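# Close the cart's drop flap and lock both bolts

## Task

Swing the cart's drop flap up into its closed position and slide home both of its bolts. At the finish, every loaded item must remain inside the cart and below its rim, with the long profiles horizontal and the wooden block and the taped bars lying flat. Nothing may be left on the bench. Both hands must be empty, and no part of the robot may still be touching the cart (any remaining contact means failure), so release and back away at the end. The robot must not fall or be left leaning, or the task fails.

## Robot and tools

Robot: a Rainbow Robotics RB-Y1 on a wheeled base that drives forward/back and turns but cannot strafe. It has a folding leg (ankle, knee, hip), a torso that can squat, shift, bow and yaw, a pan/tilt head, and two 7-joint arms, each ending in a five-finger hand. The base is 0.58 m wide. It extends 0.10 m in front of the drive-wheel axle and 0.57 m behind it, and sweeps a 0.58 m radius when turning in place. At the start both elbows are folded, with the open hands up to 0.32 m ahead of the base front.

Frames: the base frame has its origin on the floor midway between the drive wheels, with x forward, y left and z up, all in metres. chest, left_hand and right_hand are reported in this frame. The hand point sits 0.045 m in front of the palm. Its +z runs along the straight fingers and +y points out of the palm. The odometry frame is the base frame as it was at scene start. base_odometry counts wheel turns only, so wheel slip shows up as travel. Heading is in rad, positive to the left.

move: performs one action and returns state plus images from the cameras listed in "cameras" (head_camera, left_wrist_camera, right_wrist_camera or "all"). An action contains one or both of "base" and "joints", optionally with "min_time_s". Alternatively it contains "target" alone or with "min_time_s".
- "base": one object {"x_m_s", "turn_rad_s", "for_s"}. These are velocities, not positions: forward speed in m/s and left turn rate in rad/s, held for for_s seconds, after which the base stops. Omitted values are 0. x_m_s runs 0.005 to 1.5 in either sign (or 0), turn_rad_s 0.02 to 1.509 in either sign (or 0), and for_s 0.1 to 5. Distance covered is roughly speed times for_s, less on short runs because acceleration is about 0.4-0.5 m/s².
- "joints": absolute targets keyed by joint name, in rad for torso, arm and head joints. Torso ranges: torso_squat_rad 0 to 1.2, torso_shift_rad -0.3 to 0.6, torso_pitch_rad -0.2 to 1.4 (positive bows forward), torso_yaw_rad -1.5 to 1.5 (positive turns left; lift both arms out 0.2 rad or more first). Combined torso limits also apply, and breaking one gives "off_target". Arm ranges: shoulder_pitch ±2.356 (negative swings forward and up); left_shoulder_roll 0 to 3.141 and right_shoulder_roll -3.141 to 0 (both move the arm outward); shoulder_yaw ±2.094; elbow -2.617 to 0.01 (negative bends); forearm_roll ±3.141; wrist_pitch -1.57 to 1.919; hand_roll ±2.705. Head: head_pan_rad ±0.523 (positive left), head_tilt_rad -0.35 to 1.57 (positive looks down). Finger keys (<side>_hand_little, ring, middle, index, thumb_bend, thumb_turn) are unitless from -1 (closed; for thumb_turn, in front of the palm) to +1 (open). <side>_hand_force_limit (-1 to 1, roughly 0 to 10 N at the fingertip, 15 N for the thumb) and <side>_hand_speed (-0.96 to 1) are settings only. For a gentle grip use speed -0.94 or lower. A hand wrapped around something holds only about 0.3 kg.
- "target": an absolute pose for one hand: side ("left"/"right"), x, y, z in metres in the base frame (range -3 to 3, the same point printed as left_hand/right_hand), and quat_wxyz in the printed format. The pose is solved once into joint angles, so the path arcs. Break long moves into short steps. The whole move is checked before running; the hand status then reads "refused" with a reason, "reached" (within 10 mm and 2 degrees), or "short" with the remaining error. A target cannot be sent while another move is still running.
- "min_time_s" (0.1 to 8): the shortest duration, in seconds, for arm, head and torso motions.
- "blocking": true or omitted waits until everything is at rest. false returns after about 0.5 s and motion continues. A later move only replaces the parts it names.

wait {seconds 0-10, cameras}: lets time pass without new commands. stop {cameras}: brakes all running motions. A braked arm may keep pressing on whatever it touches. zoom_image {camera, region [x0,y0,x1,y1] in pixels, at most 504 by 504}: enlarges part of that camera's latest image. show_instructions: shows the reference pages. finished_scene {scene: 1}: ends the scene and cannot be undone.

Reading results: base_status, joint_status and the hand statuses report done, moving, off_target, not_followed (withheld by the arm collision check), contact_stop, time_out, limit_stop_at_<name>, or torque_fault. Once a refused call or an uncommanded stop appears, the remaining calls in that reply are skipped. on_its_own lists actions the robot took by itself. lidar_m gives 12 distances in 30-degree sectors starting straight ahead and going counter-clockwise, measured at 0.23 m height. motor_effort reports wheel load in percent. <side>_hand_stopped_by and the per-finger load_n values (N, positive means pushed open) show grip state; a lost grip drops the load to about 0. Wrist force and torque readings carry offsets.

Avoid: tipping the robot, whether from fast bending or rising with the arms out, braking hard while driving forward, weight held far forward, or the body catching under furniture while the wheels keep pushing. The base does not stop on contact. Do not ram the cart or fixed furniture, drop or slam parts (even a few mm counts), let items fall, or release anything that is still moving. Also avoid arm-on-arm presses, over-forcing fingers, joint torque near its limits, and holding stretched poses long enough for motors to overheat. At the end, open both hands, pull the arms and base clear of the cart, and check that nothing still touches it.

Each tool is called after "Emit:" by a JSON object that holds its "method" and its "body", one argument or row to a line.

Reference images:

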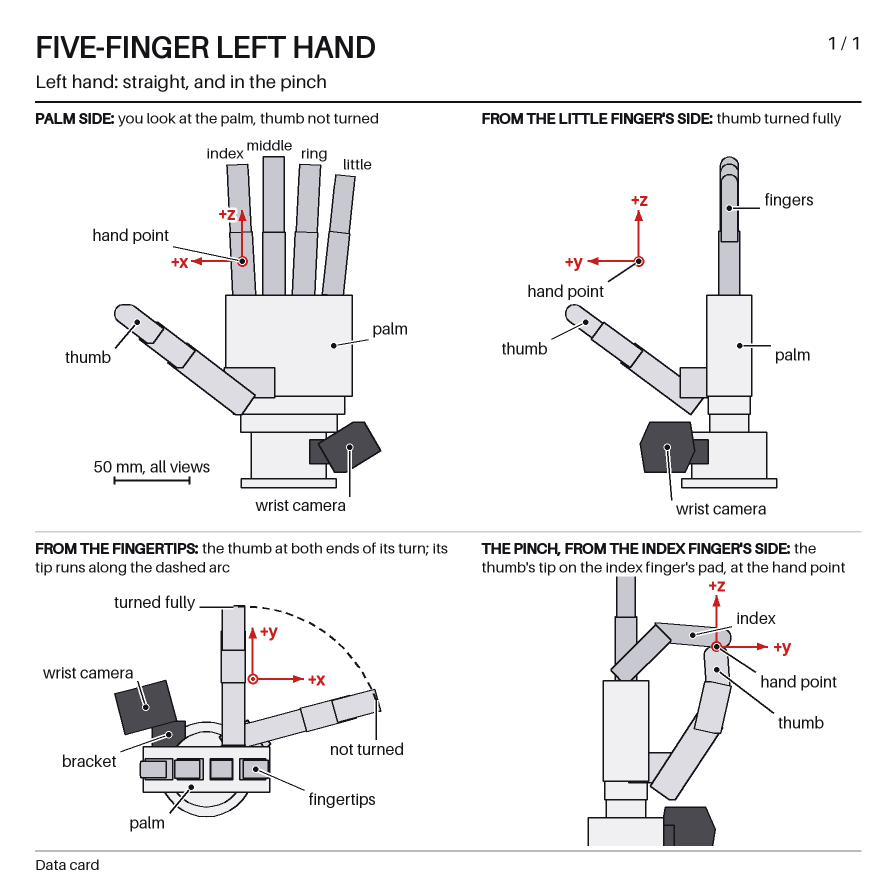

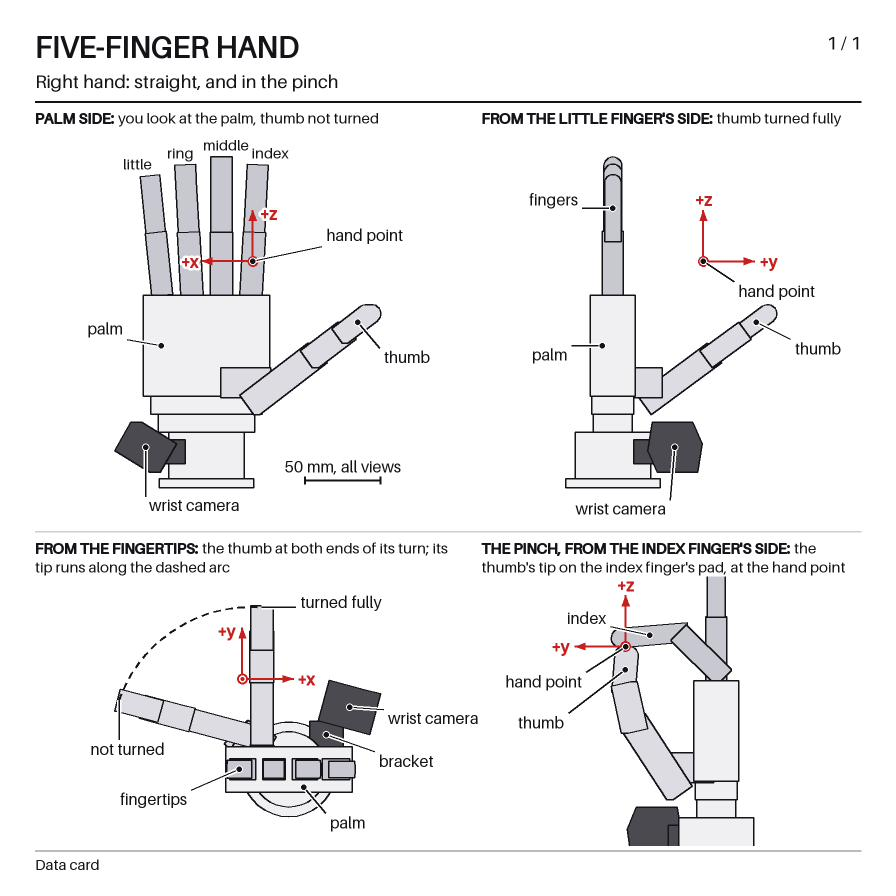

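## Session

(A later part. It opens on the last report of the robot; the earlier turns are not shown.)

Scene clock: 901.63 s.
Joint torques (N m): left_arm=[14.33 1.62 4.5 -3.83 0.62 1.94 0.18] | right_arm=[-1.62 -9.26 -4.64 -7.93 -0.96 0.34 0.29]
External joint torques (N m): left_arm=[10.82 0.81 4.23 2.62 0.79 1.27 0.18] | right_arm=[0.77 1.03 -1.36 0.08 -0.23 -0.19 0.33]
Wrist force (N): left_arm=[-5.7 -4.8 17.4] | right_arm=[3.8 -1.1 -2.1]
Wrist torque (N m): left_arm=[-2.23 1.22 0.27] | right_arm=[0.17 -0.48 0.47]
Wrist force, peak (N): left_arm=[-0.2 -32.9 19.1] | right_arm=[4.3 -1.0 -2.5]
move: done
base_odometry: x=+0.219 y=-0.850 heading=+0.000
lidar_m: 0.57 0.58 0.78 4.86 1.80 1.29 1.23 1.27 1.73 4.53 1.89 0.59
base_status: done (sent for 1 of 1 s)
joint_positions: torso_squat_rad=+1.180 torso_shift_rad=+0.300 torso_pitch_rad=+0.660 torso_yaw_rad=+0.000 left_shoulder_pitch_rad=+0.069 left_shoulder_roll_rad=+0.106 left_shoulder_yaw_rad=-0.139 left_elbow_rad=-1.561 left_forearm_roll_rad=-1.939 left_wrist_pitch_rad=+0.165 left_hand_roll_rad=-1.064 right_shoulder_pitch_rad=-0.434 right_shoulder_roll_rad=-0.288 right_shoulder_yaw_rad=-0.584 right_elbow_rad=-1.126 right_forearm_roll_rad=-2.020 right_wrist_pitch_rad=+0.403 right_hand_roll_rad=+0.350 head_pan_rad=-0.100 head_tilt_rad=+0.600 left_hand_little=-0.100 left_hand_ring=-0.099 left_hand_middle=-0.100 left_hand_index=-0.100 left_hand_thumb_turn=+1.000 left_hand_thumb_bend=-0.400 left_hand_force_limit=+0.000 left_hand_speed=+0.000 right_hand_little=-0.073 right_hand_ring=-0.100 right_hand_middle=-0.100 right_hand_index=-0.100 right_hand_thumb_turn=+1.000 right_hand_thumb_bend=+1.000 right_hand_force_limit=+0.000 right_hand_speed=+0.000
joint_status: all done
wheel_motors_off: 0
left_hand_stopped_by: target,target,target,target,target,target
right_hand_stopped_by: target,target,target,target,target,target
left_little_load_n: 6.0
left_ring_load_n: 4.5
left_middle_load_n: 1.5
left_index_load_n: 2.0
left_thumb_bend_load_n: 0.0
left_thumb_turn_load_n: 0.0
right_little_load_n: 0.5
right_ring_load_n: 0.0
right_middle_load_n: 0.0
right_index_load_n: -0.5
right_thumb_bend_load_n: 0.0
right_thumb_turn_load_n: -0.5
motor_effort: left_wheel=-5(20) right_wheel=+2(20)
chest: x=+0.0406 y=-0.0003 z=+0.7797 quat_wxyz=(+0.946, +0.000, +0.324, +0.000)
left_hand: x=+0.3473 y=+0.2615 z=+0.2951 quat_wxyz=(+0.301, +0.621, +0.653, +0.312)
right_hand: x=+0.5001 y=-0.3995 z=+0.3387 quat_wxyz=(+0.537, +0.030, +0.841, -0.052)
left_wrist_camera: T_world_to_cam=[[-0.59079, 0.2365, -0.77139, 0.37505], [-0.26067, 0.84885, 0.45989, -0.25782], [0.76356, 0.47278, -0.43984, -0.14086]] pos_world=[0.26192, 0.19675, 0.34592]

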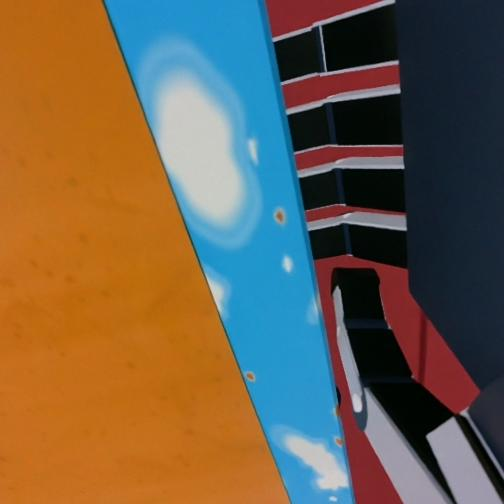

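Emit:
{"method": "move", "body": {
  "base": {"x_m_s":-0.025,"for_s":1.0},
  "joints": {"left_shoulder_pitch_rad":0.129,"left_shoulder_roll_rad":0.080,"left_shoulder_yaw_rad":-0.106,"left_elbow_rad":-1.653,"left_forearm_roll_rad":-1.922,"left_wrist_pitch_rad":0.109,"left_hand_roll_rad":-1.127},
  "min_time_s": 1.1
}}

Emit:
{"method": "move", "body": {
  "target": {"side":"left","x":0.344,"y":0.26,"z":0.315,"quat_wxyz":[0.299,0.620,0.655,0.310]},
  "min_time_s": 0.6,
  "cameras": ["left_wrist_camera","head_camera"]
}}

Scene clock: 909.10 s.
Joint torques (N m): left_arm=[10.55 1.58 6.36 -9.63 0.42 3.83 0.46] | right_arm=[-2.68 -9.87 -4.57 -7.77 -0.85 0.21 0.04]
External joint torques (N m): left_arm=[6.64 0.79 6.05 -2.91 0.52 3.23 0.46] | right_arm=[-0.3 0.43 -1.3 0.23 -0.12 -0.32 0.08]
Wrist force (N): left_arm=[-7.0 -14.0 20.1] | right_arm=[3.9 -1.0 -1.9]
Wrist torque (N m): left_arm=[-1.73 1.15 0.64] | right_arm=[0.15 -0.51 0.46]
Wrist force, peak (N): left_arm=[-6.5 -28.6 22.3] | right_arm=[4.3 -0.6 -2.8]
move: done
base_odometry: x=+0.194 y=-0.850 heading=-0.001
lidar_m: 0.59 0.60 0.82 4.94 1.76 1.27 1.21 1.25 1.69 4.45 1.93 0.61
base_status: done (sent for 1 of 1 s)
joint_positions: torso_squat_rad=+1.180 torso_shift_rad=+0.300 torso_pitch_rad=+0.660 torso_yaw_rad=+0.000 left_shoulder_pitch_rad=+0.127 left_shoulder_roll_rad=+0.080 left_shoulder_yaw_rad=-0.107 left_elbow_rad=-1.652 left_forearm_roll_rad=-1.922 left_wrist_pitch_rad=+0.108 left_hand_roll_rad=-1.127 right_shoulder_pitch_rad=-0.434 right_shoulder_roll_rad=-0.288 right_shoulder_yaw_rad=-0.584 right_elbow_rad=-1.126 right_forearm_roll_rad=-2.020 right_wrist_pitch_rad=+0.403 right_hand_roll_rad=+0.350 head_pan_rad=-0.100 head_tilt_rad=+0.600 left_hand_little=-0.099 left_hand_ring=-0.099 left_hand_middle=-0.099 left_hand_index=-0.099 left_hand_thumb_turn=+1.000 left_hand_thumb_bend=-0.400 left_hand_force_limit=+0.000 left_hand_speed=+0.000 right_hand_little=-0.073 right_hand_ring=-0.100 right_hand_middle=-0.100 right_hand_index=-0.100 right_hand_thumb_turn=+1.000 right_hand_thumb_bend=+1.000 right_hand_force_limit=+0.000 right_hand_speed=+0.000
joint_status: all done
wheel_motors_off: 0
left_hand_stopped_by: target,target,target,target,target,target
right_hand_stopped_by: target,target,target,target,target,target
left_little_load_n: 7.0
left_ring_load_n: 8.0
left_middle_load_n: 8.5
left_index_load_n: 4.5
left_thumb_bend_load_n: 0.0
left_thumb_turn_load_n: 0.0
right_little_load_n: 0.0
right_ring_load_n: 0.0
right_middle_load_n: 0.0
right_index_load_n: 0.0
right_thumb_bend_load_n: 0.0
right_thumb_turn_load_n: -0.5
motor_effort: left_wheel=-5(29) right_wheel=+2(20)
chest: x=+0.0407 y=-0.0003 z=+0.7796 quat_wxyz=(+0.946, +0.000, +0.324, +0.000)
left_hand: x=+0.3456 y=+0.2635 z=+0.3139 quat_wxyz=(+0.304, +0.624, +0.646, +0.316)
right_hand: x=+0.5000 y=-0.3996 z=+0.3385 quat_wxyz=(+0.537, +0.030, +0.841, -0.052)
pictures: none

Scene clock: 910.03 s.
Joint torques (N m): left_arm=[7.62 -1.44 -1.77 -11.49 -0.12 0.56 -0.1] | right_arm=[-1.89 -8.98 -4.5 -8 -0.97 0.66 0.17]
External joint torques (N m): left_arm=[3.74 -1.83 -1.87 -4.72 -0.07 0.03 -0.1] | right_arm=[0.49 1.31 -1.22 0 -0.25 0.12 0.21]
Wrist force (N): left_arm=[6.3 -15.9 20.6] | right_arm=[4.0 -0.6 -2.1]
Wrist torque (N m): left_arm=[-1.74 1.13 0.97] | right_arm=[0.24 -0.53 0.47]
Wrist force, peak (N): left_arm=[6.8 -16.4 21.8] | right_arm=[4.1 -0.8 -2.5]
move: done
base_odometry: x=+0.194 y=-0.850 heading=-0.001
lidar_m: 0.58 0.61 0.81 4.94 1.77 1.27 1.21 1.24 1.68 4.45 1.93 0.62
base_status: not commanded
joint_positions: torso_squat_rad=+1.180 torso_shift_rad=+0.300 torso_pitch_rad=+0.660 torso_yaw_rad=+0.000 left_shoulder_pitch_rad=+0.141 left_shoulder_roll_rad=+0.024 left_shoulder_yaw_rad=-0.074 left_elbow_rad=-1.671 left_forearm_roll_rad=-1.921 left_wrist_pitch_rad=+0.066 left_hand_roll_rad=-1.166 right_shoulder_pitch_rad=-0.434 right_shoulder_roll_rad=-0.288 right_shoulder_yaw_rad=-0.584 right_elbow_rad=-1.126 right_forearm_roll_rad=-2.020 right_wrist_pitch_rad=+0.403 right_hand_roll_rad=+0.350 head_pan_rad=-0.100 head_tilt_rad=+0.600 left_hand_little=-0.099 left_hand_ring=-0.099 left_hand_middle=-0.099 left_hand_index=-0.099 left_hand_thumb_turn=+1.000 left_hand_thumb_bend=-0.400 left_hand_force_limit=+0.000 left_hand_speed=+0.000 right_hand_little=-0.073 right_hand_ring=-0.100 right_hand_middle=-0.100 right_hand_index=-0.100 right_hand_thumb_turn=+1.000 right_hand_thumb_bend=+1.000 right_hand_force_limit=+0.000 right_hand_speed=+0.000
joint_status: all done
wheel_motors_off: 0
left_hand_stopped_by: target,target,target,target,target,target
right_hand_stopped_by: target,target,target,target,target,target
left_little_load_n: 5.5
left_ring_load_n: 8.0
left_middle_load_n: 9.0
left_index_load_n: 6.5
left_thumb_bend_load_n: 0.0
left_thumb_turn_load_n: 0.0
right_little_load_n: 0.5
right_ring_load_n: 0.0
right_middle_load_n: 0.0
right_index_load_n: 0.0
right_thumb_bend_load_n: 0.0
right_thumb_turn_load_n: 0.0
motor_effort: left_wheel=-4(5) right_wheel=+2(4)
chest: x=+0.0407 y=-0.0003 z=+0.7796 quat_wxyz=(+0.946, +0.000, +0.324, +0.000)
left_hand: x=+0.3439 y=+0.2607 z=+0.3148 quat_wxyz=(+0.302, +0.620, +0.653, +0.313)
left_hand_status: reached (checked arc that bows 1 mm and turns the hand up to 1 deg, planned for 0.6 s): 1 mm and 0.5 deg off.
right_hand: x=+0.5001 y=-0.3995 z=+0.3385 quat_wxyz=(+0.537, +0.030, +0.841, -0.052)
pictures: head_camera, left_wrist_camera
head_camera: T_world_to_cam=[[-0.10074, -0.99398, 0.04305, -0.02576], [-0.9468, 0.08249, -0.31109, 0.52465], [0.30566, -0.0721, -0.94941, 0.76784]] pos_world=[0.25944, -0.01352, 0.89331]
left_wrist_camera: T_world_to_cam=[[-0.58823, 0.23406, -0.77408, 0.38903], [-0.26435, 0.84896, 0.45759, -0.26509], [0.76426, 0.47379, -0.43751, -0.13054]] pos_world=[0.25853, 0.19584, 0.36533]

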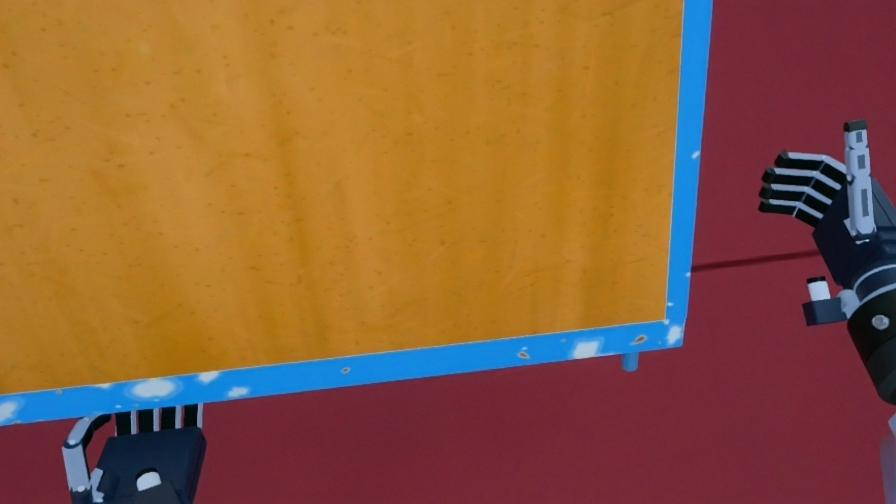

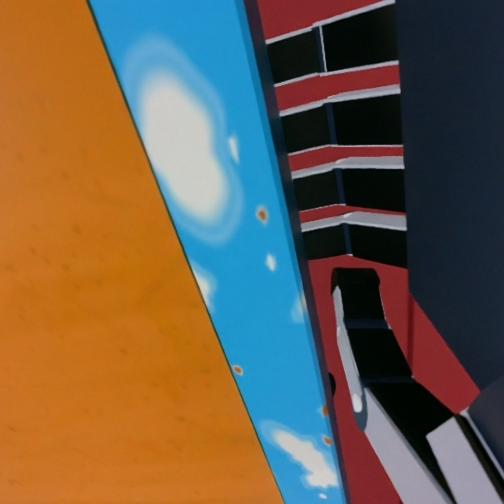

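Emit:
{"method": "move", "body": {
  "target": {"side":"left","x":0.32,"y":0.26,"z":0.335,"quat_wxyz":[0.299,0.620,0.655,0.310]},
  "min_time_s": 1.0
}}

Emit:
{"method": "move", "body": {
  "target": {"side":"left","x":0.296,"y":0.26,"z":0.359,"quat_wxyz":[0.299,0.620,0.655,0.310]},
  "min_time_s": 1.0,
  "cameras": ["left_wrist_camera","head_camera"]
}}

Scene clock: 923.77 s.
Joint torques (N m): left_arm=[9.71 -0.69 0.62 -11.78 0.24 2.07 0.41] | right_arm=[-2.34 -9.7 -5.51 -8.01 -1.02 0.21 0.19]
External joint torques (N m): left_arm=[4.63 -1.17 0.58 -4.99 0.24 1.57 0.41] | right_arm=[0.04 0.6 -2.24 -0.01 -0.3 -0.33 0.22]
Wrist force (N): left_arm=[1.7 -16.1 22.1] | right_arm=[3.8 -0.6 -2.4]
Wrist torque (N m): left_arm=[-1.60 0.99 1.03] | right_arm=[0.25 -0.47 0.48]
Wrist force, peak (N): left_arm=[3.9 -19.2 24.2] | right_arm=[4.4 -1.3 -2.7]
move: done
base_odometry: x=+0.194 y=-0.850 heading=-0.001
lidar_m: 0.59 0.61 0.82 4.94 1.75 1.27 1.20 1.25 1.69 4.44 1.93 0.61
base_status: not commanded
joint_positions: torso_squat_rad=+1.180 torso_shift_rad=+0.300 torso_pitch_rad=+0.660 torso_yaw_rad=+0.000 left_shoulder_pitch_rad=+0.264 left_shoulder_roll_rad=+0.001 left_shoulder_yaw_rad=-0.089 left_elbow_rad=-1.788 left_forearm_roll_rad=-1.927 left_wrist_pitch_rad=+0.034 left_hand_roll_rad=-1.186 right_shoulder_pitch_rad=-0.434 right_shoulder_roll_rad=-0.288 right_shoulder_yaw_rad=-0.584 right_elbow_rad=-1.126 right_forearm_roll_rad=-2.020 right_wrist_pitch_rad=+0.403 right_hand_roll_rad=+0.350 head_pan_rad=-0.100 head_tilt_rad=+0.600 left_hand_little=-0.100 left_hand_ring=-0.099 left_hand_middle=-0.099 left_hand_index=-0.099 left_hand_thumb_turn=+1.000 left_hand_thumb_bend=-0.400 left_hand_force_limit=+0.000 left_hand_speed=+0.000 right_hand_little=-0.073 right_hand_ring=-0.100 right_hand_middle=-0.100 right_hand_index=-0.100 right_hand_thumb_turn=+1.000 right_hand_thumb_bend=+1.000 right_hand_force_limit=+0.000 right_hand_speed=+0.000
joint_status: all done
wheel_motors_off: 0
left_hand_stopped_by: target,target,target,target,target,target
right_hand_stopped_by: target,target,target,target,target,target
left_little_load_n: 3.0
left_ring_load_n: 8.5
left_middle_load_n: 13.0
left_index_load_n: 6.5
left_thumb_bend_load_n: 0.0
left_thumb_turn_load_n: 0.0
right_little_load_n: 0.0
right_ring_load_n: 0.0
right_middle_load_n: 0.0
right_index_load_n: 0.0
right_thumb_bend_load_n: 0.0
right_thumb_turn_load_n: 0.0
motor_effort: left_wheel=-4(5) right_wheel=+3(4)
chest: x=+0.0407 y=-0.0003 z=+0.7796 quat_wxyz=(+0.946, +0.000, +0.324, +0.000)
left_hand: x=+0.3203 y=+0.2597 z=+0.3346 quat_wxyz=(+0.300, +0.621, +0.655, +0.310)
left_hand_status: reached (checked arc that bows 3 mm and turns the hand up to 0 deg, planned for 1.0 s): 1 mm and 0.1 deg off.
right_hand: x=+0.5001 y=-0.3995 z=+0.3385 quat_wxyz=(+0.537, +0.030, +0.841, -0.052)
pictures: none

Scene clock: 925.10 s.
Joint torques (N m): left_arm=[12.01 2.27 0.9 -11.41 0.34 2.44 0.68] | right_arm=[-2.14 -9.7 -4.65 -8.15 -1.09 0.55 0.1]
External joint torques (N m): left_arm=[5.66 1.35 0.85 -4.67 0.36 1.94 0.68] | right_arm=[0.24 0.6 -1.37 -0.15 -0.37 0.01 0.13]
Wrist force (N): left_arm=[0.8 -16.0 24.7] | right_arm=[3.9 -0.7 -2.0]
Wrist torque (N m): left_arm=[-1.60 0.97 1.07] | right_arm=[0.20 -0.49 0.45]
Wrist force, peak (N): left_arm=[4.5 -23.5 25.4] | right_arm=[4.2 -1.2 -2.6]
move: done
base_odometry: x=+0.194 y=-0.850 heading=-0.001
lidar_m: 0.58 0.61 0.82 4.95 1.76 1.27 1.21 1.25 1.69 4.44 1.94 0.61
base_status: not commanded
joint_positions: torso_squat_rad=+1.180 torso_shift_rad=+0.300 torso_pitch_rad=+0.660 torso_yaw_rad=+0.000 left_shoulder_pitch_rad=+0.392 left_shoulder_roll_rad=+0.026 left_shoulder_yaw_rad=-0.143 left_elbow_rad=-1.904 left_forearm_roll_rad=-1.926 left_wrist_pitch_rad=+0.049 left_hand_roll_rad=-1.179 right_shoulder_pitch_rad=-0.434 right_shoulder_roll_rad=-0.288 right_shoulder_yaw_rad=-0.584 right_elbow_rad=-1.126 right_forearm_roll_rad=-2.020 right_wrist_pitch_rad=+0.403 right_hand_roll_rad=+0.350 head_pan_rad=-0.100 head_tilt_rad=+0.600 left_hand_little=-0.100 left_hand_ring=-0.099 left_hand_middle=-0.098 left_hand_index=-0.099 left_hand_thumb_turn=+1.000 left_hand_thumb_bend=-0.400 left_hand_force_limit=+0.000 left_hand_speed=+0.000 right_hand_little=-0.073 right_hand_ring=-0.100 right_hand_middle=-0.100 right_hand_index=-0.100 right_hand_thumb_turn=+1.000 right_hand_thumb_bend=+1.000 right_hand_force_limit=+0.000 right_hand_speed=+0.000
joint_status: all done
wheel_motors_off: 0
left_hand_stopped_by: target,target,target,target,target,target
right_hand_stopped_by: target,target,target,target,target,target
left_little_load_n: 0.5
left_ring_load_n: 9.5
left_middle_load_n: 17.5
left_index_load_n: 6.5
left_thumb_bend_load_n: 0.0
left_thumb_turn_load_n: 0.0
right_little_load_n: 0.0
right_ring_load_n: 0.0
right_middle_load_n: 0.0
right_index_load_n: 0.0
right_thumb_bend_load_n: 0.0
right_thumb_turn_load_n: 0.0
motor_effort: left_wheel=-5(5) right_wheel=+3(4)
chest: x=+0.0407 y=-0.0003 z=+0.7796 quat_wxyz=(+0.946, +0.000, +0.324, +0.000)
left_hand: x=+0.2964 y=+0.2595 z=+0.3586 quat_wxyz=(+0.299, +0.620, +0.655, +0.310)
left_hand_status: reached (checked arc that bows 3 mm and turns the hand up to 0 deg, planned for 1.0 s): 1 mm and 0.1 deg off.
right_hand: x=+0.5000 y=-0.3995 z=+0.3384 quat_wxyz=(+0.537, +0.030, +0.841, -0.052)
pictures: head_camera, left_wrist_camera
head_camera: T_world_to_cam=[[-0.1009, -0.99396, 0.04321, -0.02586], [-0.94682, 0.08259, -0.31099, 0.52466], [0.30554, -0.07229, -0.94943, 0.76786]] pos_world=[0.25954, -0.01352, 0.89331]
left_wrist_camera: T_world_to_cam=[[-0.59614, 0.23211, -0.76859, 0.39616], [-0.26127, 0.84911, 0.45908, -0.29813], [0.75918, 0.47449, -0.44554, -0.07029]] pos_world=[0.21163, 0.19454, 0.41004]

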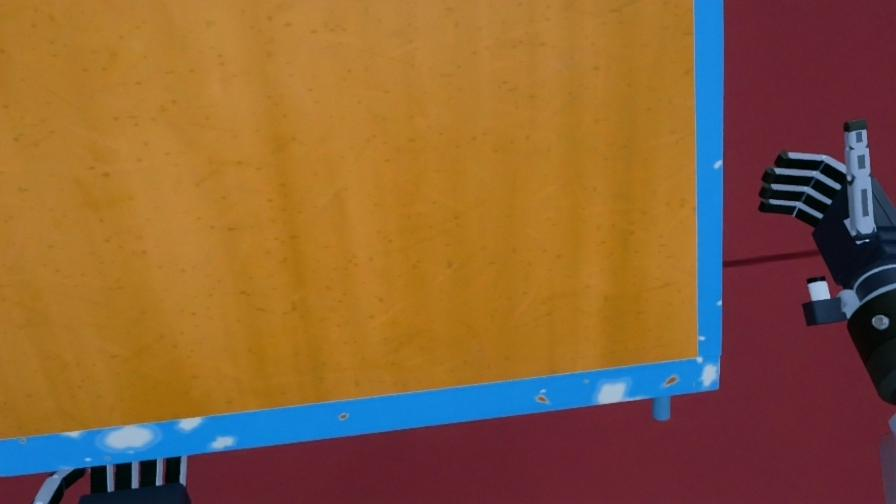

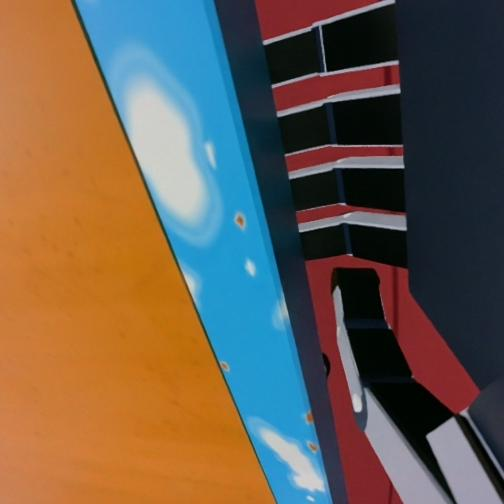

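Emit:
{"method": "move", "body": {
  "target": {"side":"right","x":0.38,"y":-0.42,"z":0.33,"quat_wxyz":[0.539,0.029,0.840,-0.052]},
  "min_time_s": 1.5
}}

Emit:
{"method": "move", "body": {
  "joints": {"right_hand_thumb_bend":-0.4,"head_pan_rad":-0.3,"head_tilt_rad":0.75}
}}

Emit:
{"method": "move", "body": {
  "target": {"side":"right","x":0.27,"y":-0.40,"z":0.27,"quat_wxyz":[0.307,0.637,0.639,0.302]},
  "min_time_s": 2.5,
  "cameras": ["head_camera","right_wrist_camera"]
}}

Scene clock: 942.90 s.
Joint torques (N m): left_arm=[12.06 2.57 0.69 -11.42 0.27 2.48 0.61] | right_arm=[5.13 -8.1 -5.64 -7.37 -1.29 0.86 0.13]
External joint torques (N m): left_arm=[5.71 1.65 0.64 -4.68 0.29 1.97 0.61] | right_arm=[1.6 0.84 -1.65 -0.54 -0.24 -0.01 0.16]
Wrist force (N): left_arm=[0.5 -15.9 25.4] | right_arm=[4.1 -0.9 -2.5]
Wrist torque (N m): left_arm=[-1.56 0.99 1.09] | right_arm=[0.19 -0.49 0.49]
Wrist force, peak (N): left_arm=[0.5 -16.6 25.9] | right_arm=[4.2 -0.8 -2.6]
move: done
base_odometry: x=+0.194 y=-0.850 heading=-0.001
lidar_m: 0.59 0.61 0.83 4.94 1.77 1.27 1.21 1.25 1.69 4.44 1.93 0.61
base_status: not commanded
joint_positions: torso_squat_rad=+1.180 torso_shift_rad=+0.300 torso_pitch_rad=+0.660 torso_yaw_rad=+0.000 left_shoulder_pitch_rad=+0.392 left_shoulder_roll_rad=+0.026 left_shoulder_yaw_rad=-0.143 left_elbow_rad=-1.904 left_forearm_roll_rad=-1.926 left_wrist_pitch_rad=+0.049 left_hand_roll_rad=-1.179 right_shoulder_pitch_rad=-0.216 right_shoulder_roll_rad=-0.198 right_shoulder_yaw_rad=-0.725 right_elbow_rad=-1.151 right_forearm_roll_rad=-2.166 right_wrist_pitch_rad=+0.658 right_hand_roll_rad=+0.532 head_pan_rad=-0.100 head_tilt_rad=+0.600 left_hand_little=-0.100 left_hand_ring=-0.099 left_hand_middle=-0.098 left_hand_index=-0.099 left_hand_thumb_turn=+1.000 left_hand_thumb_bend=-0.400 left_hand_force_limit=+0.000 left_hand_speed=+0.000 right_hand_little=-0.073 right_hand_ring=-0.100 right_hand_middle=-0.100 right_hand_index=-0.100 right_hand_thumb_turn=+1.000 right_hand_thumb_bend=+1.000 right_hand_force_limit=+0.000 right_hand_speed=+0.000
joint_status: all done
wheel_motors_off: 0
left_hand_stopped_by: target,target,target,target,target,target
right_hand_stopped_by: target,target,target,target,target,target
left_little_load_n: 0.5
left_ring_load_n: 9.5
left_middle_load_n: 18.0
left_index_load_n: 7.0
left_thumb_bend_load_n: 0.0
left_thumb_turn_load_n: 0.0
right_little_load_n: 0.0
right_ring_load_n: 0.0
right_middle_load_n: 0.0
right_index_load_n: 0.0
right_thumb_bend_load_n: 0.0
right_thumb_turn_load_n: -0.5
motor_effort: left_wheel=-4(5) right_wheel=+3(4)
chest: x=+0.0407 y=-0.0003 z=+0.7796 quat_wxyz=(+0.946, +0.000, +0.324, +0.000)
left_hand: x=+0.2964 y=+0.2595 z=+0.3586 quat_wxyz=(+0.299, +0.620, +0.655, +0.310)
right_hand: x=+0.3803 y=-0.4199 z=+0.3301 quat_wxyz=(+0.539, +0.029, +0.840, -0.052)
right_hand_status: reached (checked arc that bows 8 mm and turns the hand up to 1 deg, planned for 1.5 s): 0 mm and 0.0 deg off.
pictures: none

Scene clock: 944.37 s.
Joint torques (N m): left_arm=[11.97 2.58 0.65 -11.35 0.37 2.48 0.55] | right_arm=[4.92 -7.62 -5.61 -7.25 -1.53 0.6 0.18]
External joint torques (N m): left_arm=[5.62 1.66 0.6 -4.61 0.4 1.98 0.55] | right_arm=[1.4 1.32 -1.61 -0.41 -0.48 -0.26 0.21]
Wrist force (N): left_arm=[0.5 -16.6 25.6] | right_arm=[3.5 -0.9 -2.1]
Wrist torque (N m): left_arm=[-1.61 0.99 1.10] | right_arm=[0.17 -0.40 0.45]
Wrist force, peak (N): left_arm=[0.5 -16.7 25.9] | right_arm=[4.2 -1.1 -2.5]
move: done
base_odometry: x=+0.194 y=-0.850 heading=-0.001
lidar_m: 0.59 0.61 0.82 4.94 1.76 1.27 1.21 1.25 1.68 4.44 1.94 0.61
base_status: not commanded
joint_positions: torso_squat_rad=+1.180 torso_shift_rad=+0.300 torso_pitch_rad=+0.660 torso_yaw_rad=+0.000 left_shoulder_pitch_rad=+0.392 left_shoulder_roll_rad=+0.026 left_shoulder_yaw_rad=-0.143 left_elbow_rad=-1.904 left_forearm_roll_rad=-1.926 left_wrist_pitch_rad=+0.049 left_hand_roll_rad=-1.179 right_shoulder_pitch_rad=-0.216 right_shoulder_roll_rad=-0.198 right_shoulder_yaw_rad=-0.725 right_elbow_rad=-1.151 right_forearm_roll_rad=-2.166 right_wrist_pitch_rad=+0.658 right_hand_roll_rad=+0.532 head_pan_rad=-0.300 head_tilt_rad=+0.750 left_hand_little=-0.100 left_hand_ring=-0.099 left_hand_middle=-0.098 left_hand_index=-0.099 left_hand_thumb_turn=+1.000 left_hand_thumb_bend=-0.400 left_hand_force_limit=+0.000 left_hand_speed=+0.000 right_hand_little=-0.073 right_hand_ring=-0.100 right_hand_middle=-0.100 right_hand_index=-0.100 right_hand_thumb_turn=+1.000 right_hand_thumb_bend=-0.400 right_hand_force_limit=+0.000 right_hand_speed=+0.000
joint_status: all done
wheel_motors_off: 0
left_hand_stopped_by: target,target,target,target,target,target
right_hand_stopped_by: target,target,target,target,target,target
left_little_load_n: 1.0
left_ring_load_n: 9.5
left_middle_load_n: 17.5
left_index_load_n: 6.5
left_thumb_bend_load_n: 0.0
left_thumb_turn_load_n: 0.0
right_little_load_n: 0.0
right_ring_load_n: 0.0
right_middle_load_n: 0.0
right_index_load_n: 0.0
right_thumb_bend_load_n: 0.0
right_thumb_turn_load_n: 0.0
motor_effort: left_wheel=-5(5) right_wheel=+3(4)
chest: x=+0.0407 y=-0.0003 z=+0.7796 quat_wxyz=(+0.946, +0.000, +0.324, +0.000)
left_hand: x=+0.2964 y=+0.2595 z=+0.3586 quat_wxyz=(+0.299, +0.620, +0.655, +0.310)
right_hand: x=+0.3803 y=-0.4199 z=+0.3301 quat_wxyz=(+0.539, +0.029, +0.840, -0.052)
pictures: none

Scene clock: 947.20 s.
Joint torques (N m): left_arm=[11.72 2.38 0.69 -11.53 0.4 2.57 0.65] | right_arm=[9.67 -4.76 -1.65 -4.92 -0.75 0.6 -0.32]
External joint torques (N m): left_arm=[5.36 1.46 0.65 -4.79 0.42 2.06 0.65] | right_arm=[1.58 0.29 1.66 -0.52 -0.09 -0.52 -0.32]
Wrist force (N): left_arm=[0.6 -16.5 25.3] | right_arm=[-1.6 -5.7 -0.5]
Wrist torque (N m): left_arm=[-1.59 0.95 1.11] | right_arm=[-0.28 -0.12 -0.19]
Wrist force, peak (N): left_arm=[0.5 -17.0 25.8] | right_arm=[-1.2 -6.0 -1.0]
move: done
base_odometry: x=+0.194 y=-0.850 heading=-0.001
lidar_m: 0.59 0.61 0.81 4.95 1.76 1.27 1.20 1.25 1.69 4.44 1.94 0.62
base_status: not commanded
joint_positions: torso_squat_rad=+1.180 torso_shift_rad=+0.300 torso_pitch_rad=+0.661 torso_yaw_rad=+0.000 left_shoulder_pitch_rad=+0.392 left_shoulder_roll_rad=+0.026 left_shoulder_yaw_rad=-0.143 left_elbow_rad=-1.904 left_forearm_roll_rad=-1.926 left_wrist_pitch_rad=+0.049 left_hand_roll_rad=-1.179 right_shoulder_pitch_rad=+0.050 right_shoulder_roll_rad=-0.127 right_shoulder_yaw_rad=-0.374 right_elbow_rad=-1.175 right_forearm_roll_rad=-2.387 right_wrist_pitch_rad=+0.571 right_hand_roll_rad=-0.803 head_pan_rad=-0.300 head_tilt_rad=+0.750 left_hand_little=-0.100 left_hand_ring=-0.099 left_hand_middle=-0.098 left_hand_index=-0.099 left_hand_thumb_turn=+1.000 left_hand_thumb_bend=-0.400 left_hand_force_limit=+0.000 left_hand_speed=+0.000 right_hand_little=-0.073 right_hand_ring=-0.100 right_hand_middle=-0.100 right_hand_index=-0.100 right_hand_thumb_turn=+1.000 right_hand_thumb_bend=-0.400 right_hand_force_limit=+0.000 right_hand_speed=+0.000
joint_status: all done
wheel_motors_off: 0
left_hand_stopped_by: target,target,target,target,target,target
right_hand_stopped_by: target,target,target,target,target,target
left_little_load_n: 0.5
left_ring_load_n: 9.5
left_middle_load_n: 18.0
left_index_load_n: 7.0
left_thumb_bend_load_n: -0.5
left_thumb_turn_load_n: 0.0
right_little_load_n: 0.0
right_ring_load_n: 0.0
right_middle_load_n: 0.0
right_index_load_n: 0.0
right_thumb_bend_load_n: 0.0
right_thumb_turn_load_n: 0.0
motor_effort: left_wheel=-5(5) right_wheel=+3(4)
chest: x=+0.0407 y=-0.0003 z=+0.7796 quat_wxyz=(+0.946, +0.000, +0.324, +0.000)
left_hand: x=+0.2964 y=+0.2595 z=+0.3585 quat_wxyz=(+0.299, +0.620, +0.655, +0.310)
right_hand: x=+0.2700 y=-0.3998 z=+0.2704 quat_wxyz=(+0.311, +0.635, +0.638, +0.304)
right_hand_status: reached (checked arc that bows 12 mm and turns the hand up to 90 deg, planned for 2.5 s): 0 mm and 0.6 deg off.
head_camera: T_world_to_cam=[[-0.25727, -0.95192, 0.16632, -0.11123], [-0.95632, 0.22608, -0.18534, 0.41035], [0.13883, -0.20673, -0.9685, 0.81558]] pos_world=[0.25058, -0.03005, 0.88444]
right_wrist_camera: T_world_to_cam=[[0.5791, 0.23067, 0.78195, -0.27382], [-0.28365, -0.84221, 0.45851, -0.38893], [0.76432, -0.48732, -0.42229, -0.17122]] pos_world=[0.17911, -0.34783, 0.32014]

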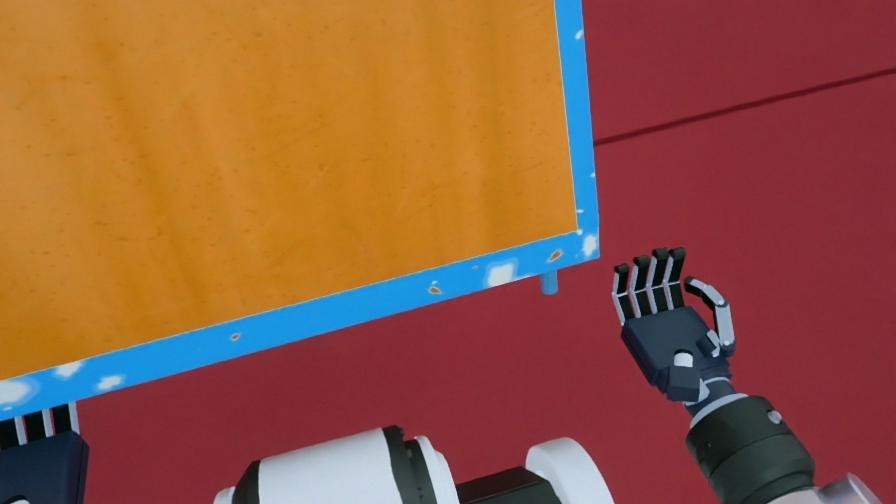

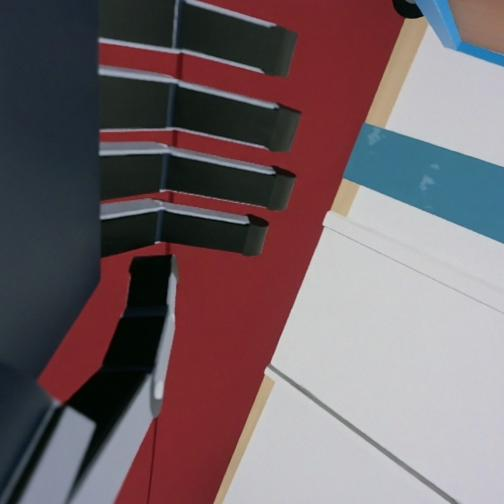

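Emit:
{"method": "move", "body": {
  "base": {"x_m_s":-0.014,"for_s":1.0},
  "joints": {"torso_squat_rad":1.13},
  "min_time_s": 1.0,
  "cameras": ["left_wrist_camera"]
}}

Scene clock: 990.70 s.
Joint torques (N m): left_arm=[-0.23 1.52 1.66 -23.25 -0.66 4.64 -0.11] | right_arm=[9.58 -4.28 -2.19 -4.41 -0.61 0.84 -0.37]
External joint torques (N m): left_arm=[-6.66 0.58 1.61 -16.55 -0.63 4.14 -0.11] | right_arm=[1.47 0.77 1.12 -0.01 0.05 -0.27 -0.37]
Wrist force (N): left_arm=[0.3 -38.5 22.5] | right_arm=[-1.5 -5.7 -0.9]
Wrist torque (N m): left_arm=[-1.45 1.07 1.08] | right_arm=[-0.27 -0.06 -0.16]
Wrist force, peak (N): left_arm=[0.6 -45.1 22.5] | right_arm=[-1.4 -6.1 -0.8]
move: done
base_odometry: x=+0.180 y=-0.850 heading=+0.000
lidar_m: 0.60 0.63 0.84 5.00 1.74 1.25 1.19 1.24 1.67 4.40 1.95 0.62
base_status: done (sent for 1 of 1 s)
joint_positions: torso_squat_rad=+1.130 torso_shift_rad=+0.300 torso_pitch_rad=+0.661 torso_yaw_rad=+0.000 left_shoulder_pitch_rad=+0.395 left_shoulder_roll_rad=+0.026 left_shoulder_yaw_rad=-0.143 left_elbow_rad=-1.901 left_forearm_roll_rad=-1.925 left_wrist_pitch_rad=+0.049 left_hand_roll_rad=-1.179 right_shoulder_pitch_rad=+0.051 right_shoulder_roll_rad=-0.127 right_shoulder_yaw_rad=-0.374 right_elbow_rad=-1.175 right_forearm_roll_rad=-2.387 right_wrist_pitch_rad=+0.571 right_hand_roll_rad=-0.803 head_pan_rad=-0.300 head_tilt_rad=+0.750 left_hand_little=-0.100 left_hand_ring=-0.098 left_hand_middle=-0.098 left_hand_index=-0.099 left_hand_thumb_turn=+1.000 left_hand_thumb_bend=-0.401 left_hand_force_limit=+0.000 left_hand_speed=+0.000 right_hand_little=-0.073 right_hand_ring=-0.100 right_hand_middle=-0.100 right_hand_index=-0.100 right_hand_thumb_turn=+1.000 right_hand_thumb_bend=-0.400 right_hand_force_limit=+0.000 right_hand_speed=+0.000
joint_status: all done
wheel_motors_off: 0
left_hand_stopped_by: target,target,target,target,target,target
right_hand_stopped_by: target,target,target,target,target,target
left_little_load_n: 0.5
left_ring_load_n: 12.0
left_middle_load_n: 13.5
left_index_load_n: 10.0
left_thumb_bend_load_n: -2.0
left_thumb_turn_load_n: 0.5
right_little_load_n: 0.0
right_ring_load_n: 0.0
right_middle_load_n: 0.0
right_index_load_n: 0.0
right_thumb_bend_load_n: 0.0
right_thumb_turn_load_n: 0.0
motor_effort: left_wheel=+2(20) right_wheel=+0(13)
chest: x=+0.0504 y=-0.0002 z=+0.8100 quat_wxyz=(+0.946, +0.000, +0.325, +0.000)
left_hand: x=+0.3034 y=+0.2598 z=+0.3869 quat_wxyz=(+0.297, +0.621, +0.657, +0.307)
right_hand: x=+0.2793 y=-0.3998 z=+0.3007 quat_wxyz=(+0.311, +0.635, +0.638, +0.304)
left_wrist_camera: T_world_to_cam=[[-0.60156, 0.23156, -0.76453, 0.42225], [-0.25859, 0.84908, 0.46064, -0.31091], [0.75582, 0.47481, -0.45089, -0.0601]] pos_world=[0.21903, 0.19474, 0.43894]

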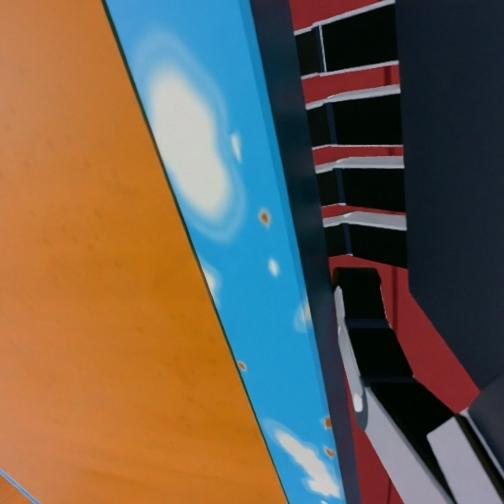

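Emit:
{"method": "move", "body": {
  "base": {"x_m_s":-0.018,"for_s":1.0},
  "cameras": ["left_wrist_camera"]
}}

Scene clock: 995.33 s.
Joint torques (N m): left_arm=[16.93 1.75 1.03 -5.73 -0.1 1.11 0.01] | right_arm=[9.53 -4.44 -2.32 -4.6 -0.59 0.64 0]
External joint torques (N m): left_arm=[10.61 0.83 0.99 1.04 -0.08 0.61 0.01] | right_arm=[1.44 0.61 0.99 -0.2 0.07 -0.47 0]
Wrist force (N): left_arm=[1.6 -6.2 30.4] | right_arm=[-1.2 -5.3 -1.0]
Wrist torque (N m): left_arm=[-1.65 1.09 0.69] | right_arm=[-0.20 -0.11 -0.13]
Wrist force, peak (N): left_arm=[0.4 -39.0 22.8] | right_arm=[-1.0 -6.0 -1.0]
move: done
base_odometry: x=+0.162 y=-0.850 heading=-0.001
lidar_m: 0.62 0.64 0.86 4.93 1.72 1.23 1.17 1.21 1.65 4.34 1.98 0.64
base_status: done (sent for 1 of 1 s)
joint_positions: torso_squat_rad=+1.130 torso_shift_rad=+0.300 torso_pitch_rad=+0.660 torso_yaw_rad=+0.000 left_shoulder_pitch_rad=+0.390 left_shoulder_roll_rad=+0.026 left_shoulder_yaw_rad=-0.143 left_elbow_rad=-1.905 left_forearm_roll_rad=-1.926 left_wrist_pitch_rad=+0.050 left_hand_roll_rad=-1.179 right_shoulder_pitch_rad=+0.051 right_shoulder_roll_rad=-0.127 right_shoulder_yaw_rad=-0.374 right_elbow_rad=-1.175 right_forearm_roll_rad=-2.387 right_wrist_pitch_rad=+0.571 right_hand_roll_rad=-0.803 head_pan_rad=-0.300 head_tilt_rad=+0.750 left_hand_little=-0.100 left_hand_ring=-0.098 left_hand_middle=-0.098 left_hand_index=-0.099 left_hand_thumb_turn=+1.000 left_hand_thumb_bend=-0.400 left_hand_force_limit=+0.000 left_hand_speed=+0.000 right_hand_little=-0.073 right_hand_ring=-0.100 right_hand_middle=-0.100 right_hand_index=-0.100 right_hand_thumb_turn=+1.000 right_hand_thumb_bend=-0.400 right_hand_force_limit=+0.000 right_hand_speed=+0.000
joint_status: not commanded
wheel_motors_off: 0
left_hand_stopped_by: target,target,target,target,target,target
right_hand_stopped_by: target,target,target,target,target,target
left_little_load_n: 0.0
left_ring_load_n: 10.0
left_middle_load_n: 22.0
left_index_load_n: 6.5
left_thumb_bend_load_n: 0.0
left_thumb_turn_load_n: 0.0
right_little_load_n: 0.0
right_ring_load_n: 0.5
right_middle_load_n: 0.5
right_index_load_n: 0.0
right_thumb_bend_load_n: 0.0
right_thumb_turn_load_n: 0.0
motor_effort: left_wheel=-6(17) right_wheel=+0(18)
chest: x=+0.0502 y=-0.0003 z=+0.8102 quat_wxyz=(+0.946, +0.000, +0.324, +0.000)
left_hand: x=+0.3069 y=+0.2594 z=+0.3900 quat_wxyz=(+0.300, +0.620, +0.655, +0.310)
right_hand: x=+0.2794 y=-0.3998 z=+0.3010 quat_wxyz=(+0.311, +0.635, +0.638, +0.304)
left_wrist_camera: T_world_to_cam=[[-0.59407, 0.23195, -0.77024, 0.42666], [-0.26243, 0.84925, 0.45815, -0.30901], [0.7604, 0.47431, -0.44365, -0.06531]] pos_world=[0.22203, 0.19444, 0.44124]

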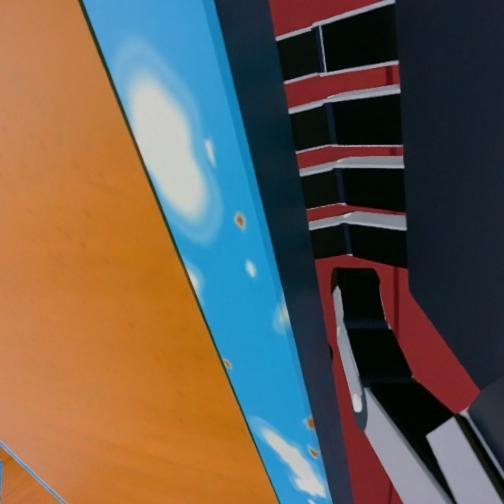

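Emit:
{"method": "move", "body": {
  "joints": {"torso_squat_rad":1.11},
  "min_time_s": 0.8
}}

Scene clock: 1000.03 s.
Joint torques (N m): left_arm=[2.08 1.64 1.17 -21.64 -0.21 4.42 -0.07] | right_arm=[9.22 -3.82 -2.48 -4.62 -0.85 0.83 -0.19]
External joint torques (N m): left_arm=[-4.35 0.71 1.12 -14.94 -0.18 3.92 -0.07] | right_arm=[1.11 1.23 0.83 -0.22 -0.19 -0.29 -0.18]
Wrist force (N): left_arm=[1.1 -37.9 23.2] | right_arm=[-1.3 -5.5 -0.9]
Wrist torque (N m): left_arm=[-1.39 0.90 1.45] | right_arm=[-0.25 -0.13 -0.16]
Wrist force, peak (N): left_arm=[0.1 -38.9 23.5] | right_arm=[-1.7 -5.9 -0.7]
move: done
base_odometry: x=+0.162 y=-0.850 heading=-0.001
lidar_m: 0.61 0.64 0.87 4.94 1.72 1.23 1.18 1.22 1.66 4.33 1.97 0.64
base_status: not commanded
joint_positions: torso_squat_rad=+1.110 torso_shift_rad=+0.300 torso_pitch_rad=+0.661 torso_yaw_rad=+0.000 left_shoulder_pitch_rad=+0.394 left_shoulder_roll_rad=+0.026 left_shoulder_yaw_rad=-0.143 left_elbow_rad=-1.901 left_forearm_roll_rad=-1.926 left_wrist_pitch_rad=+0.049 left_hand_roll_rad=-1.179 right_shoulder_pitch_rad=+0.051 right_shoulder_roll_rad=-0.126 right_shoulder_yaw_rad=-0.374 right_elbow_rad=-1.175 right_forearm_roll_rad=-2.387 right_wrist_pitch_rad=+0.571 right_hand_roll_rad=-0.803 head_pan_rad=-0.300 head_tilt_rad=+0.750 left_hand_little=-0.100 left_hand_ring=-0.098 left_hand_middle=-0.098 left_hand_index=-0.099 left_hand_thumb_turn=+1.000 left_hand_thumb_bend=-0.400 left_hand_force_limit=+0.000 left_hand_speed=+0.000 right_hand_little=-0.073 right_hand_ring=-0.100 right_hand_middle=-0.100 right_hand_index=-0.100 right_hand_thumb_turn=+1.000 right_hand_thumb_bend=-0.400 right_hand_force_limit=+0.000 right_hand_speed=+0.000
joint_status: all done
wheel_motors_off: 0
left_hand_stopped_by: target,target,target,target,target,target
right_hand_stopped_by: target,target,target,target,target,target
left_little_load_n: 0.5
left_ring_load_n: 10.0
left_middle_load_n: 20.5
left_index_load_n: 6.5
left_thumb_bend_load_n: 0.0
left_thumb_turn_load_n: 0.0
right_little_load_n: 0.0
right_ring_load_n: 0.0
right_middle_load_n: 0.0
right_index_load_n: 0.0
right_thumb_bend_load_n: 0.0
right_thumb_turn_load_n: 0.0
motor_effort: left_wheel=-6(7) right_wheel=+0(1)
chest: x=+0.0541 y=-0.0003 z=+0.8221 quat_wxyz=(+0.946, +0.000, +0.325, +0.000)
left_hand: x=+0.3075 y=+0.2597 z=+0.3992 quat_wxyz=(+0.297, +0.621, +0.656, +0.308)
right_hand: x=+0.2830 y=-0.3998 z=+0.3127 quat_wxyz=(+0.311, +0.635, +0.638, +0.304)
pictures: none

Emit:
{"method": "move", "body": {
  "target": {"side":"right","x":0.25,"y":-0.33,"z":0.315,"quat_wxyz":[0.307,0.637,0.639,0.302]},
  "min_time_s": 1.0
}}

Emit:
{"method": "move", "body": {
  "target": {"side":"right","x":0.27,"y":-0.22,"z":0.325,"quat_wxyz":[0.307,0.637,0.639,0.302]},
  "min_time_s": 1.2,
  "cameras": ["head_camera","right_wrist_camera"]
}}

Scene clock: 1026.33 s.
Joint torques (N m): left_arm=[1.99 1.6 1.18 -21.79 -0.15 4.45 0] | right_arm=[11.26 -2.38 -0.61 -4.79 -0.84 1 0.01]
External joint torques (N m): left_arm=[-4.44 0.66 1.13 -15.08 -0.13 3.95 0] | right_arm=[2.02 0.13 1.57 -0.6 -0.32 -0.3 0.01]
Wrist force (N): left_arm=[0.7 -37.1 23.0] | right_arm=[-1.3 -5.5 -1.2]
Wrist torque (N m): left_arm=[-1.42 0.93 1.45] | right_arm=[-0.25 -0.16 0.08]
Wrist force, peak (N): left_arm=[0.8 -38.1 23.3] | right_arm=[-1.6 -6.3 -0.5]
move: done
base_odometry: x=+0.162 y=-0.850 heading=-0.001
lidar_m: 0.62 0.64 0.86 4.92 1.71 1.24 1.17 1.21 1.66 4.34 1.97 0.65
base_status: not commanded
joint_positions: torso_squat_rad=+1.110 torso_shift_rad=+0.300 torso_pitch_rad=+0.661 torso_yaw_rad=+0.000 left_shoulder_pitch_rad=+0.394 left_shoulder_roll_rad=+0.027 left_shoulder_yaw_rad=-0.143 left_elbow_rad=-1.901 left_forearm_roll_rad=-1.926 left_wrist_pitch_rad=+0.049 left_hand_roll_rad=-1.179 right_shoulder_pitch_rad=+0.180 right_shoulder_roll_rad=+0.000 right_shoulder_yaw_rad=-0.254 right_elbow_rad=-1.292 right_forearm_roll_rad=-2.474 right_wrist_pitch_rad=+0.532 right_hand_roll_rad=-0.635 head_pan_rad=-0.300 head_tilt_rad=+0.750 left_hand_little=-0.100 left_hand_ring=-0.098 left_hand_middle=-0.098 left_hand_index=-0.099 left_hand_thumb_turn=+1.000 left_hand_thumb_bend=-0.400 left_hand_force_limit=+0.000 left_hand_speed=+0.000 right_hand_little=-0.073 right_hand_ring=-0.100 right_hand_middle=-0.100 right_hand_index=-0.100 right_hand_thumb_turn=+1.000 right_hand_thumb_bend=-0.400 right_hand_force_limit=+0.000 right_hand_speed=+0.000
joint_status: all done
wheel_motors_off: 0
left_hand_stopped_by: target,target,target,target,target,target
right_hand_stopped_by: target,target,target,target,target,target
left_little_load_n: 0.0
left_ring_load_n: 10.0
left_middle_load_n: 20.0
left_index_load_n: 6.5
left_thumb_bend_load_n: 0.0
left_thumb_turn_load_n: 0.0
right_little_load_n: 0.0
right_ring_load_n: 0.0
right_middle_load_n: 0.0
right_index_load_n: 0.0
right_thumb_bend_load_n: 0.0
right_thumb_turn_load_n: 0.0
motor_effort: left_wheel=-6(6) right_wheel=+0(2)
chest: x=+0.0541 y=-0.0002 z=+0.8221 quat_wxyz=(+0.946, +0.000, +0.325, +0.000)
left_hand: x=+0.3075 y=+0.2598 z=+0.3992 quat_wxyz=(+0.297, +0.621, +0.656, +0.308)
right_hand: x=+0.2500 y=-0.3300 z=+0.3143 quat_wxyz=(+0.302, +0.636, +0.641, +0.305)
right_hand_status: reached (checked arc that bows 3 mm and turns the hand up to 1 deg, planned for 1.0 s): 1 mm and 0.7 deg off.
pictures: none

Scene clock: 1027.87 s.
Joint torques (N m): left_arm=[2.09 1.52 0.88 -21.73 -0.27 4.4 -0.01] | right_arm=[10.1 -0.86 1.88 -5.49 -0.1 1.38 -0.11]
External joint torques (N m): left_arm=[-4.33 0.59 0.83 -15.03 -0.25 3.9 -0.01] | right_arm=[2 -0.62 1.34 -0.5 -0.02 -0.25 -0.12]
Wrist force (N): left_arm=[0.8 -36.5 22.5] | right_arm=[-1.3 -5.7 -1.0]
Wrist torque (N m): left_arm=[-1.42 0.87 1.47] | right_arm=[-0.28 -0.18 0.03]
Wrist force, peak (N): left_arm=[0.7 -37.6 23.1] | right_arm=[-1.4 -6.1 -0.8]
move: short
base_odometry: x=+0.162 y=-0.850 heading=-0.001
lidar_m: 0.62 0.64 0.85 4.93 1.72 1.24 1.18 1.21 1.65 4.34 1.98 0.63
base_status: not commanded
joint_positions: torso_squat_rad=+1.110 torso_shift_rad=+0.300 torso_pitch_rad=+0.661 torso_yaw_rad=+0.000 left_shoulder_pitch_rad=+0.394 left_shoulder_roll_rad=+0.027 left_shoulder_yaw_rad=-0.143 left_elbow_rad=-1.901 left_forearm_roll_rad=-1.926 left_wrist_pitch_rad=+0.049 left_hand_roll_rad=-1.179 right_shoulder_pitch_rad=+0.242 right_shoulder_roll_rad=+0.000 right_shoulder_yaw_rad=+0.131 right_elbow_rad=-1.441 right_forearm_roll_rad=-3.141 right_wrist_pitch_rad=+0.336 right_hand_roll_rad=+0.030 head_pan_rad=-0.300 head_tilt_rad=+0.750 left_hand_little=-0.100 left_hand_ring=-0.098 left_hand_middle=-0.098 left_hand_index=-0.099 left_hand_thumb_turn=+1.000 left_hand_thumb_bend=-0.400 left_hand_force_limit=+0.000 left_hand_speed=+0.000 right_hand_little=-0.073 right_hand_ring=-0.100 right_hand_middle=-0.100 right_hand_index=-0.100 right_hand_thumb_turn=+1.000 right_hand_thumb_bend=-0.400 right_hand_force_limit=+0.000 right_hand_speed=+0.000
joint_status: all done
wheel_motors_off: 0
left_hand_stopped_by: target,target,target,target,target,target
right_hand_stopped_by: target,target,target,target,target,target
left_little_load_n: 0.0
left_ring_load_n: 9.5
left_middle_load_n: 20.0
left_index_load_n: 6.5
left_thumb_bend_load_n: 0.0
left_thumb_turn_load_n: 0.0
right_little_load_n: 0.0
right_ring_load_n: 0.0
right_middle_load_n: 0.0
right_index_load_n: 0.0
right_thumb_bend_load_n: 0.0
right_thumb_turn_load_n: 0.0
motor_effort: left_wheel=-6(7) right_wheel=+0(1)
chest: x=+0.0541 y=-0.0002 z=+0.8221 quat_wxyz=(+0.946, +0.000, +0.325, +0.000)
left_hand: x=+0.3075 y=+0.2598 z=+0.3992 quat_wxyz=(+0.297, +0.621, +0.656, +0.308)
right_hand: x=+0.2702 y=-0.2204 z=+0.3251 quat_wxyz=(+0.291, +0.628, +0.649, +0.317)
right_hand_status: short (checked arc that bows 9 mm and turns the hand up to 2 deg, as near as the solve gets, planned for 1.2 s): 0 mm and 3.0 deg off. The place is met; only the turn is off.
head_camera: T_world_to_cam=[[-0.25708, -0.95192, 0.16661, -0.11512], [-0.95647, 0.22599, -0.18466, 0.4305], [0.13812, -0.20683, -0.96858, 0.85492]] pos_world=[0.26408, -0.03005, 0.92673]
right_wrist_camera: T_world_to_cam=[[0.57824, 0.23231, 0.78209, -0.35752], [-0.24053, -0.86746, 0.4355, -0.27259], [0.77961, -0.43994, -0.44572, -0.04691]] pos_world=[0.17773, -0.17404, 0.37742]

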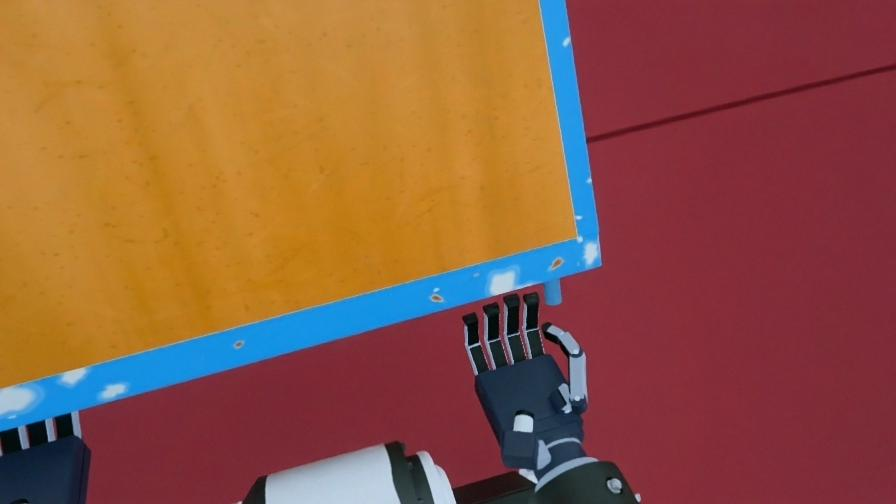

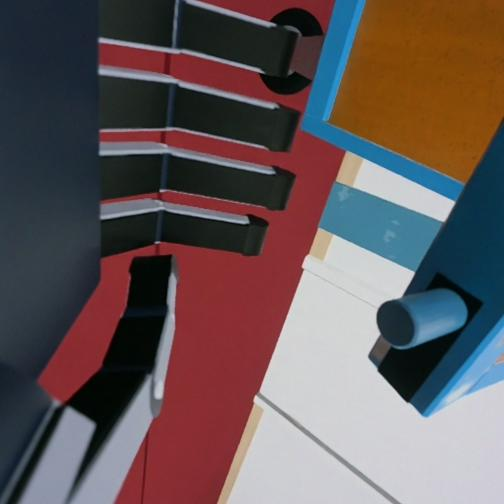

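Emit:
{"method": "zoom_image", "body": {
  "camera": "right_wrist_camera",
  "region": [320, 200, 504, 420]
}}

Scaled by 2.291 from the camera's image (finer frame: 720x720).

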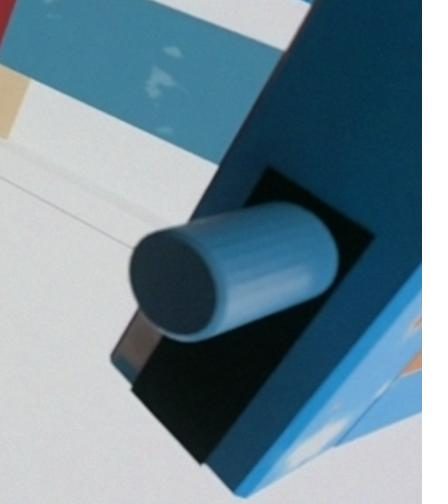

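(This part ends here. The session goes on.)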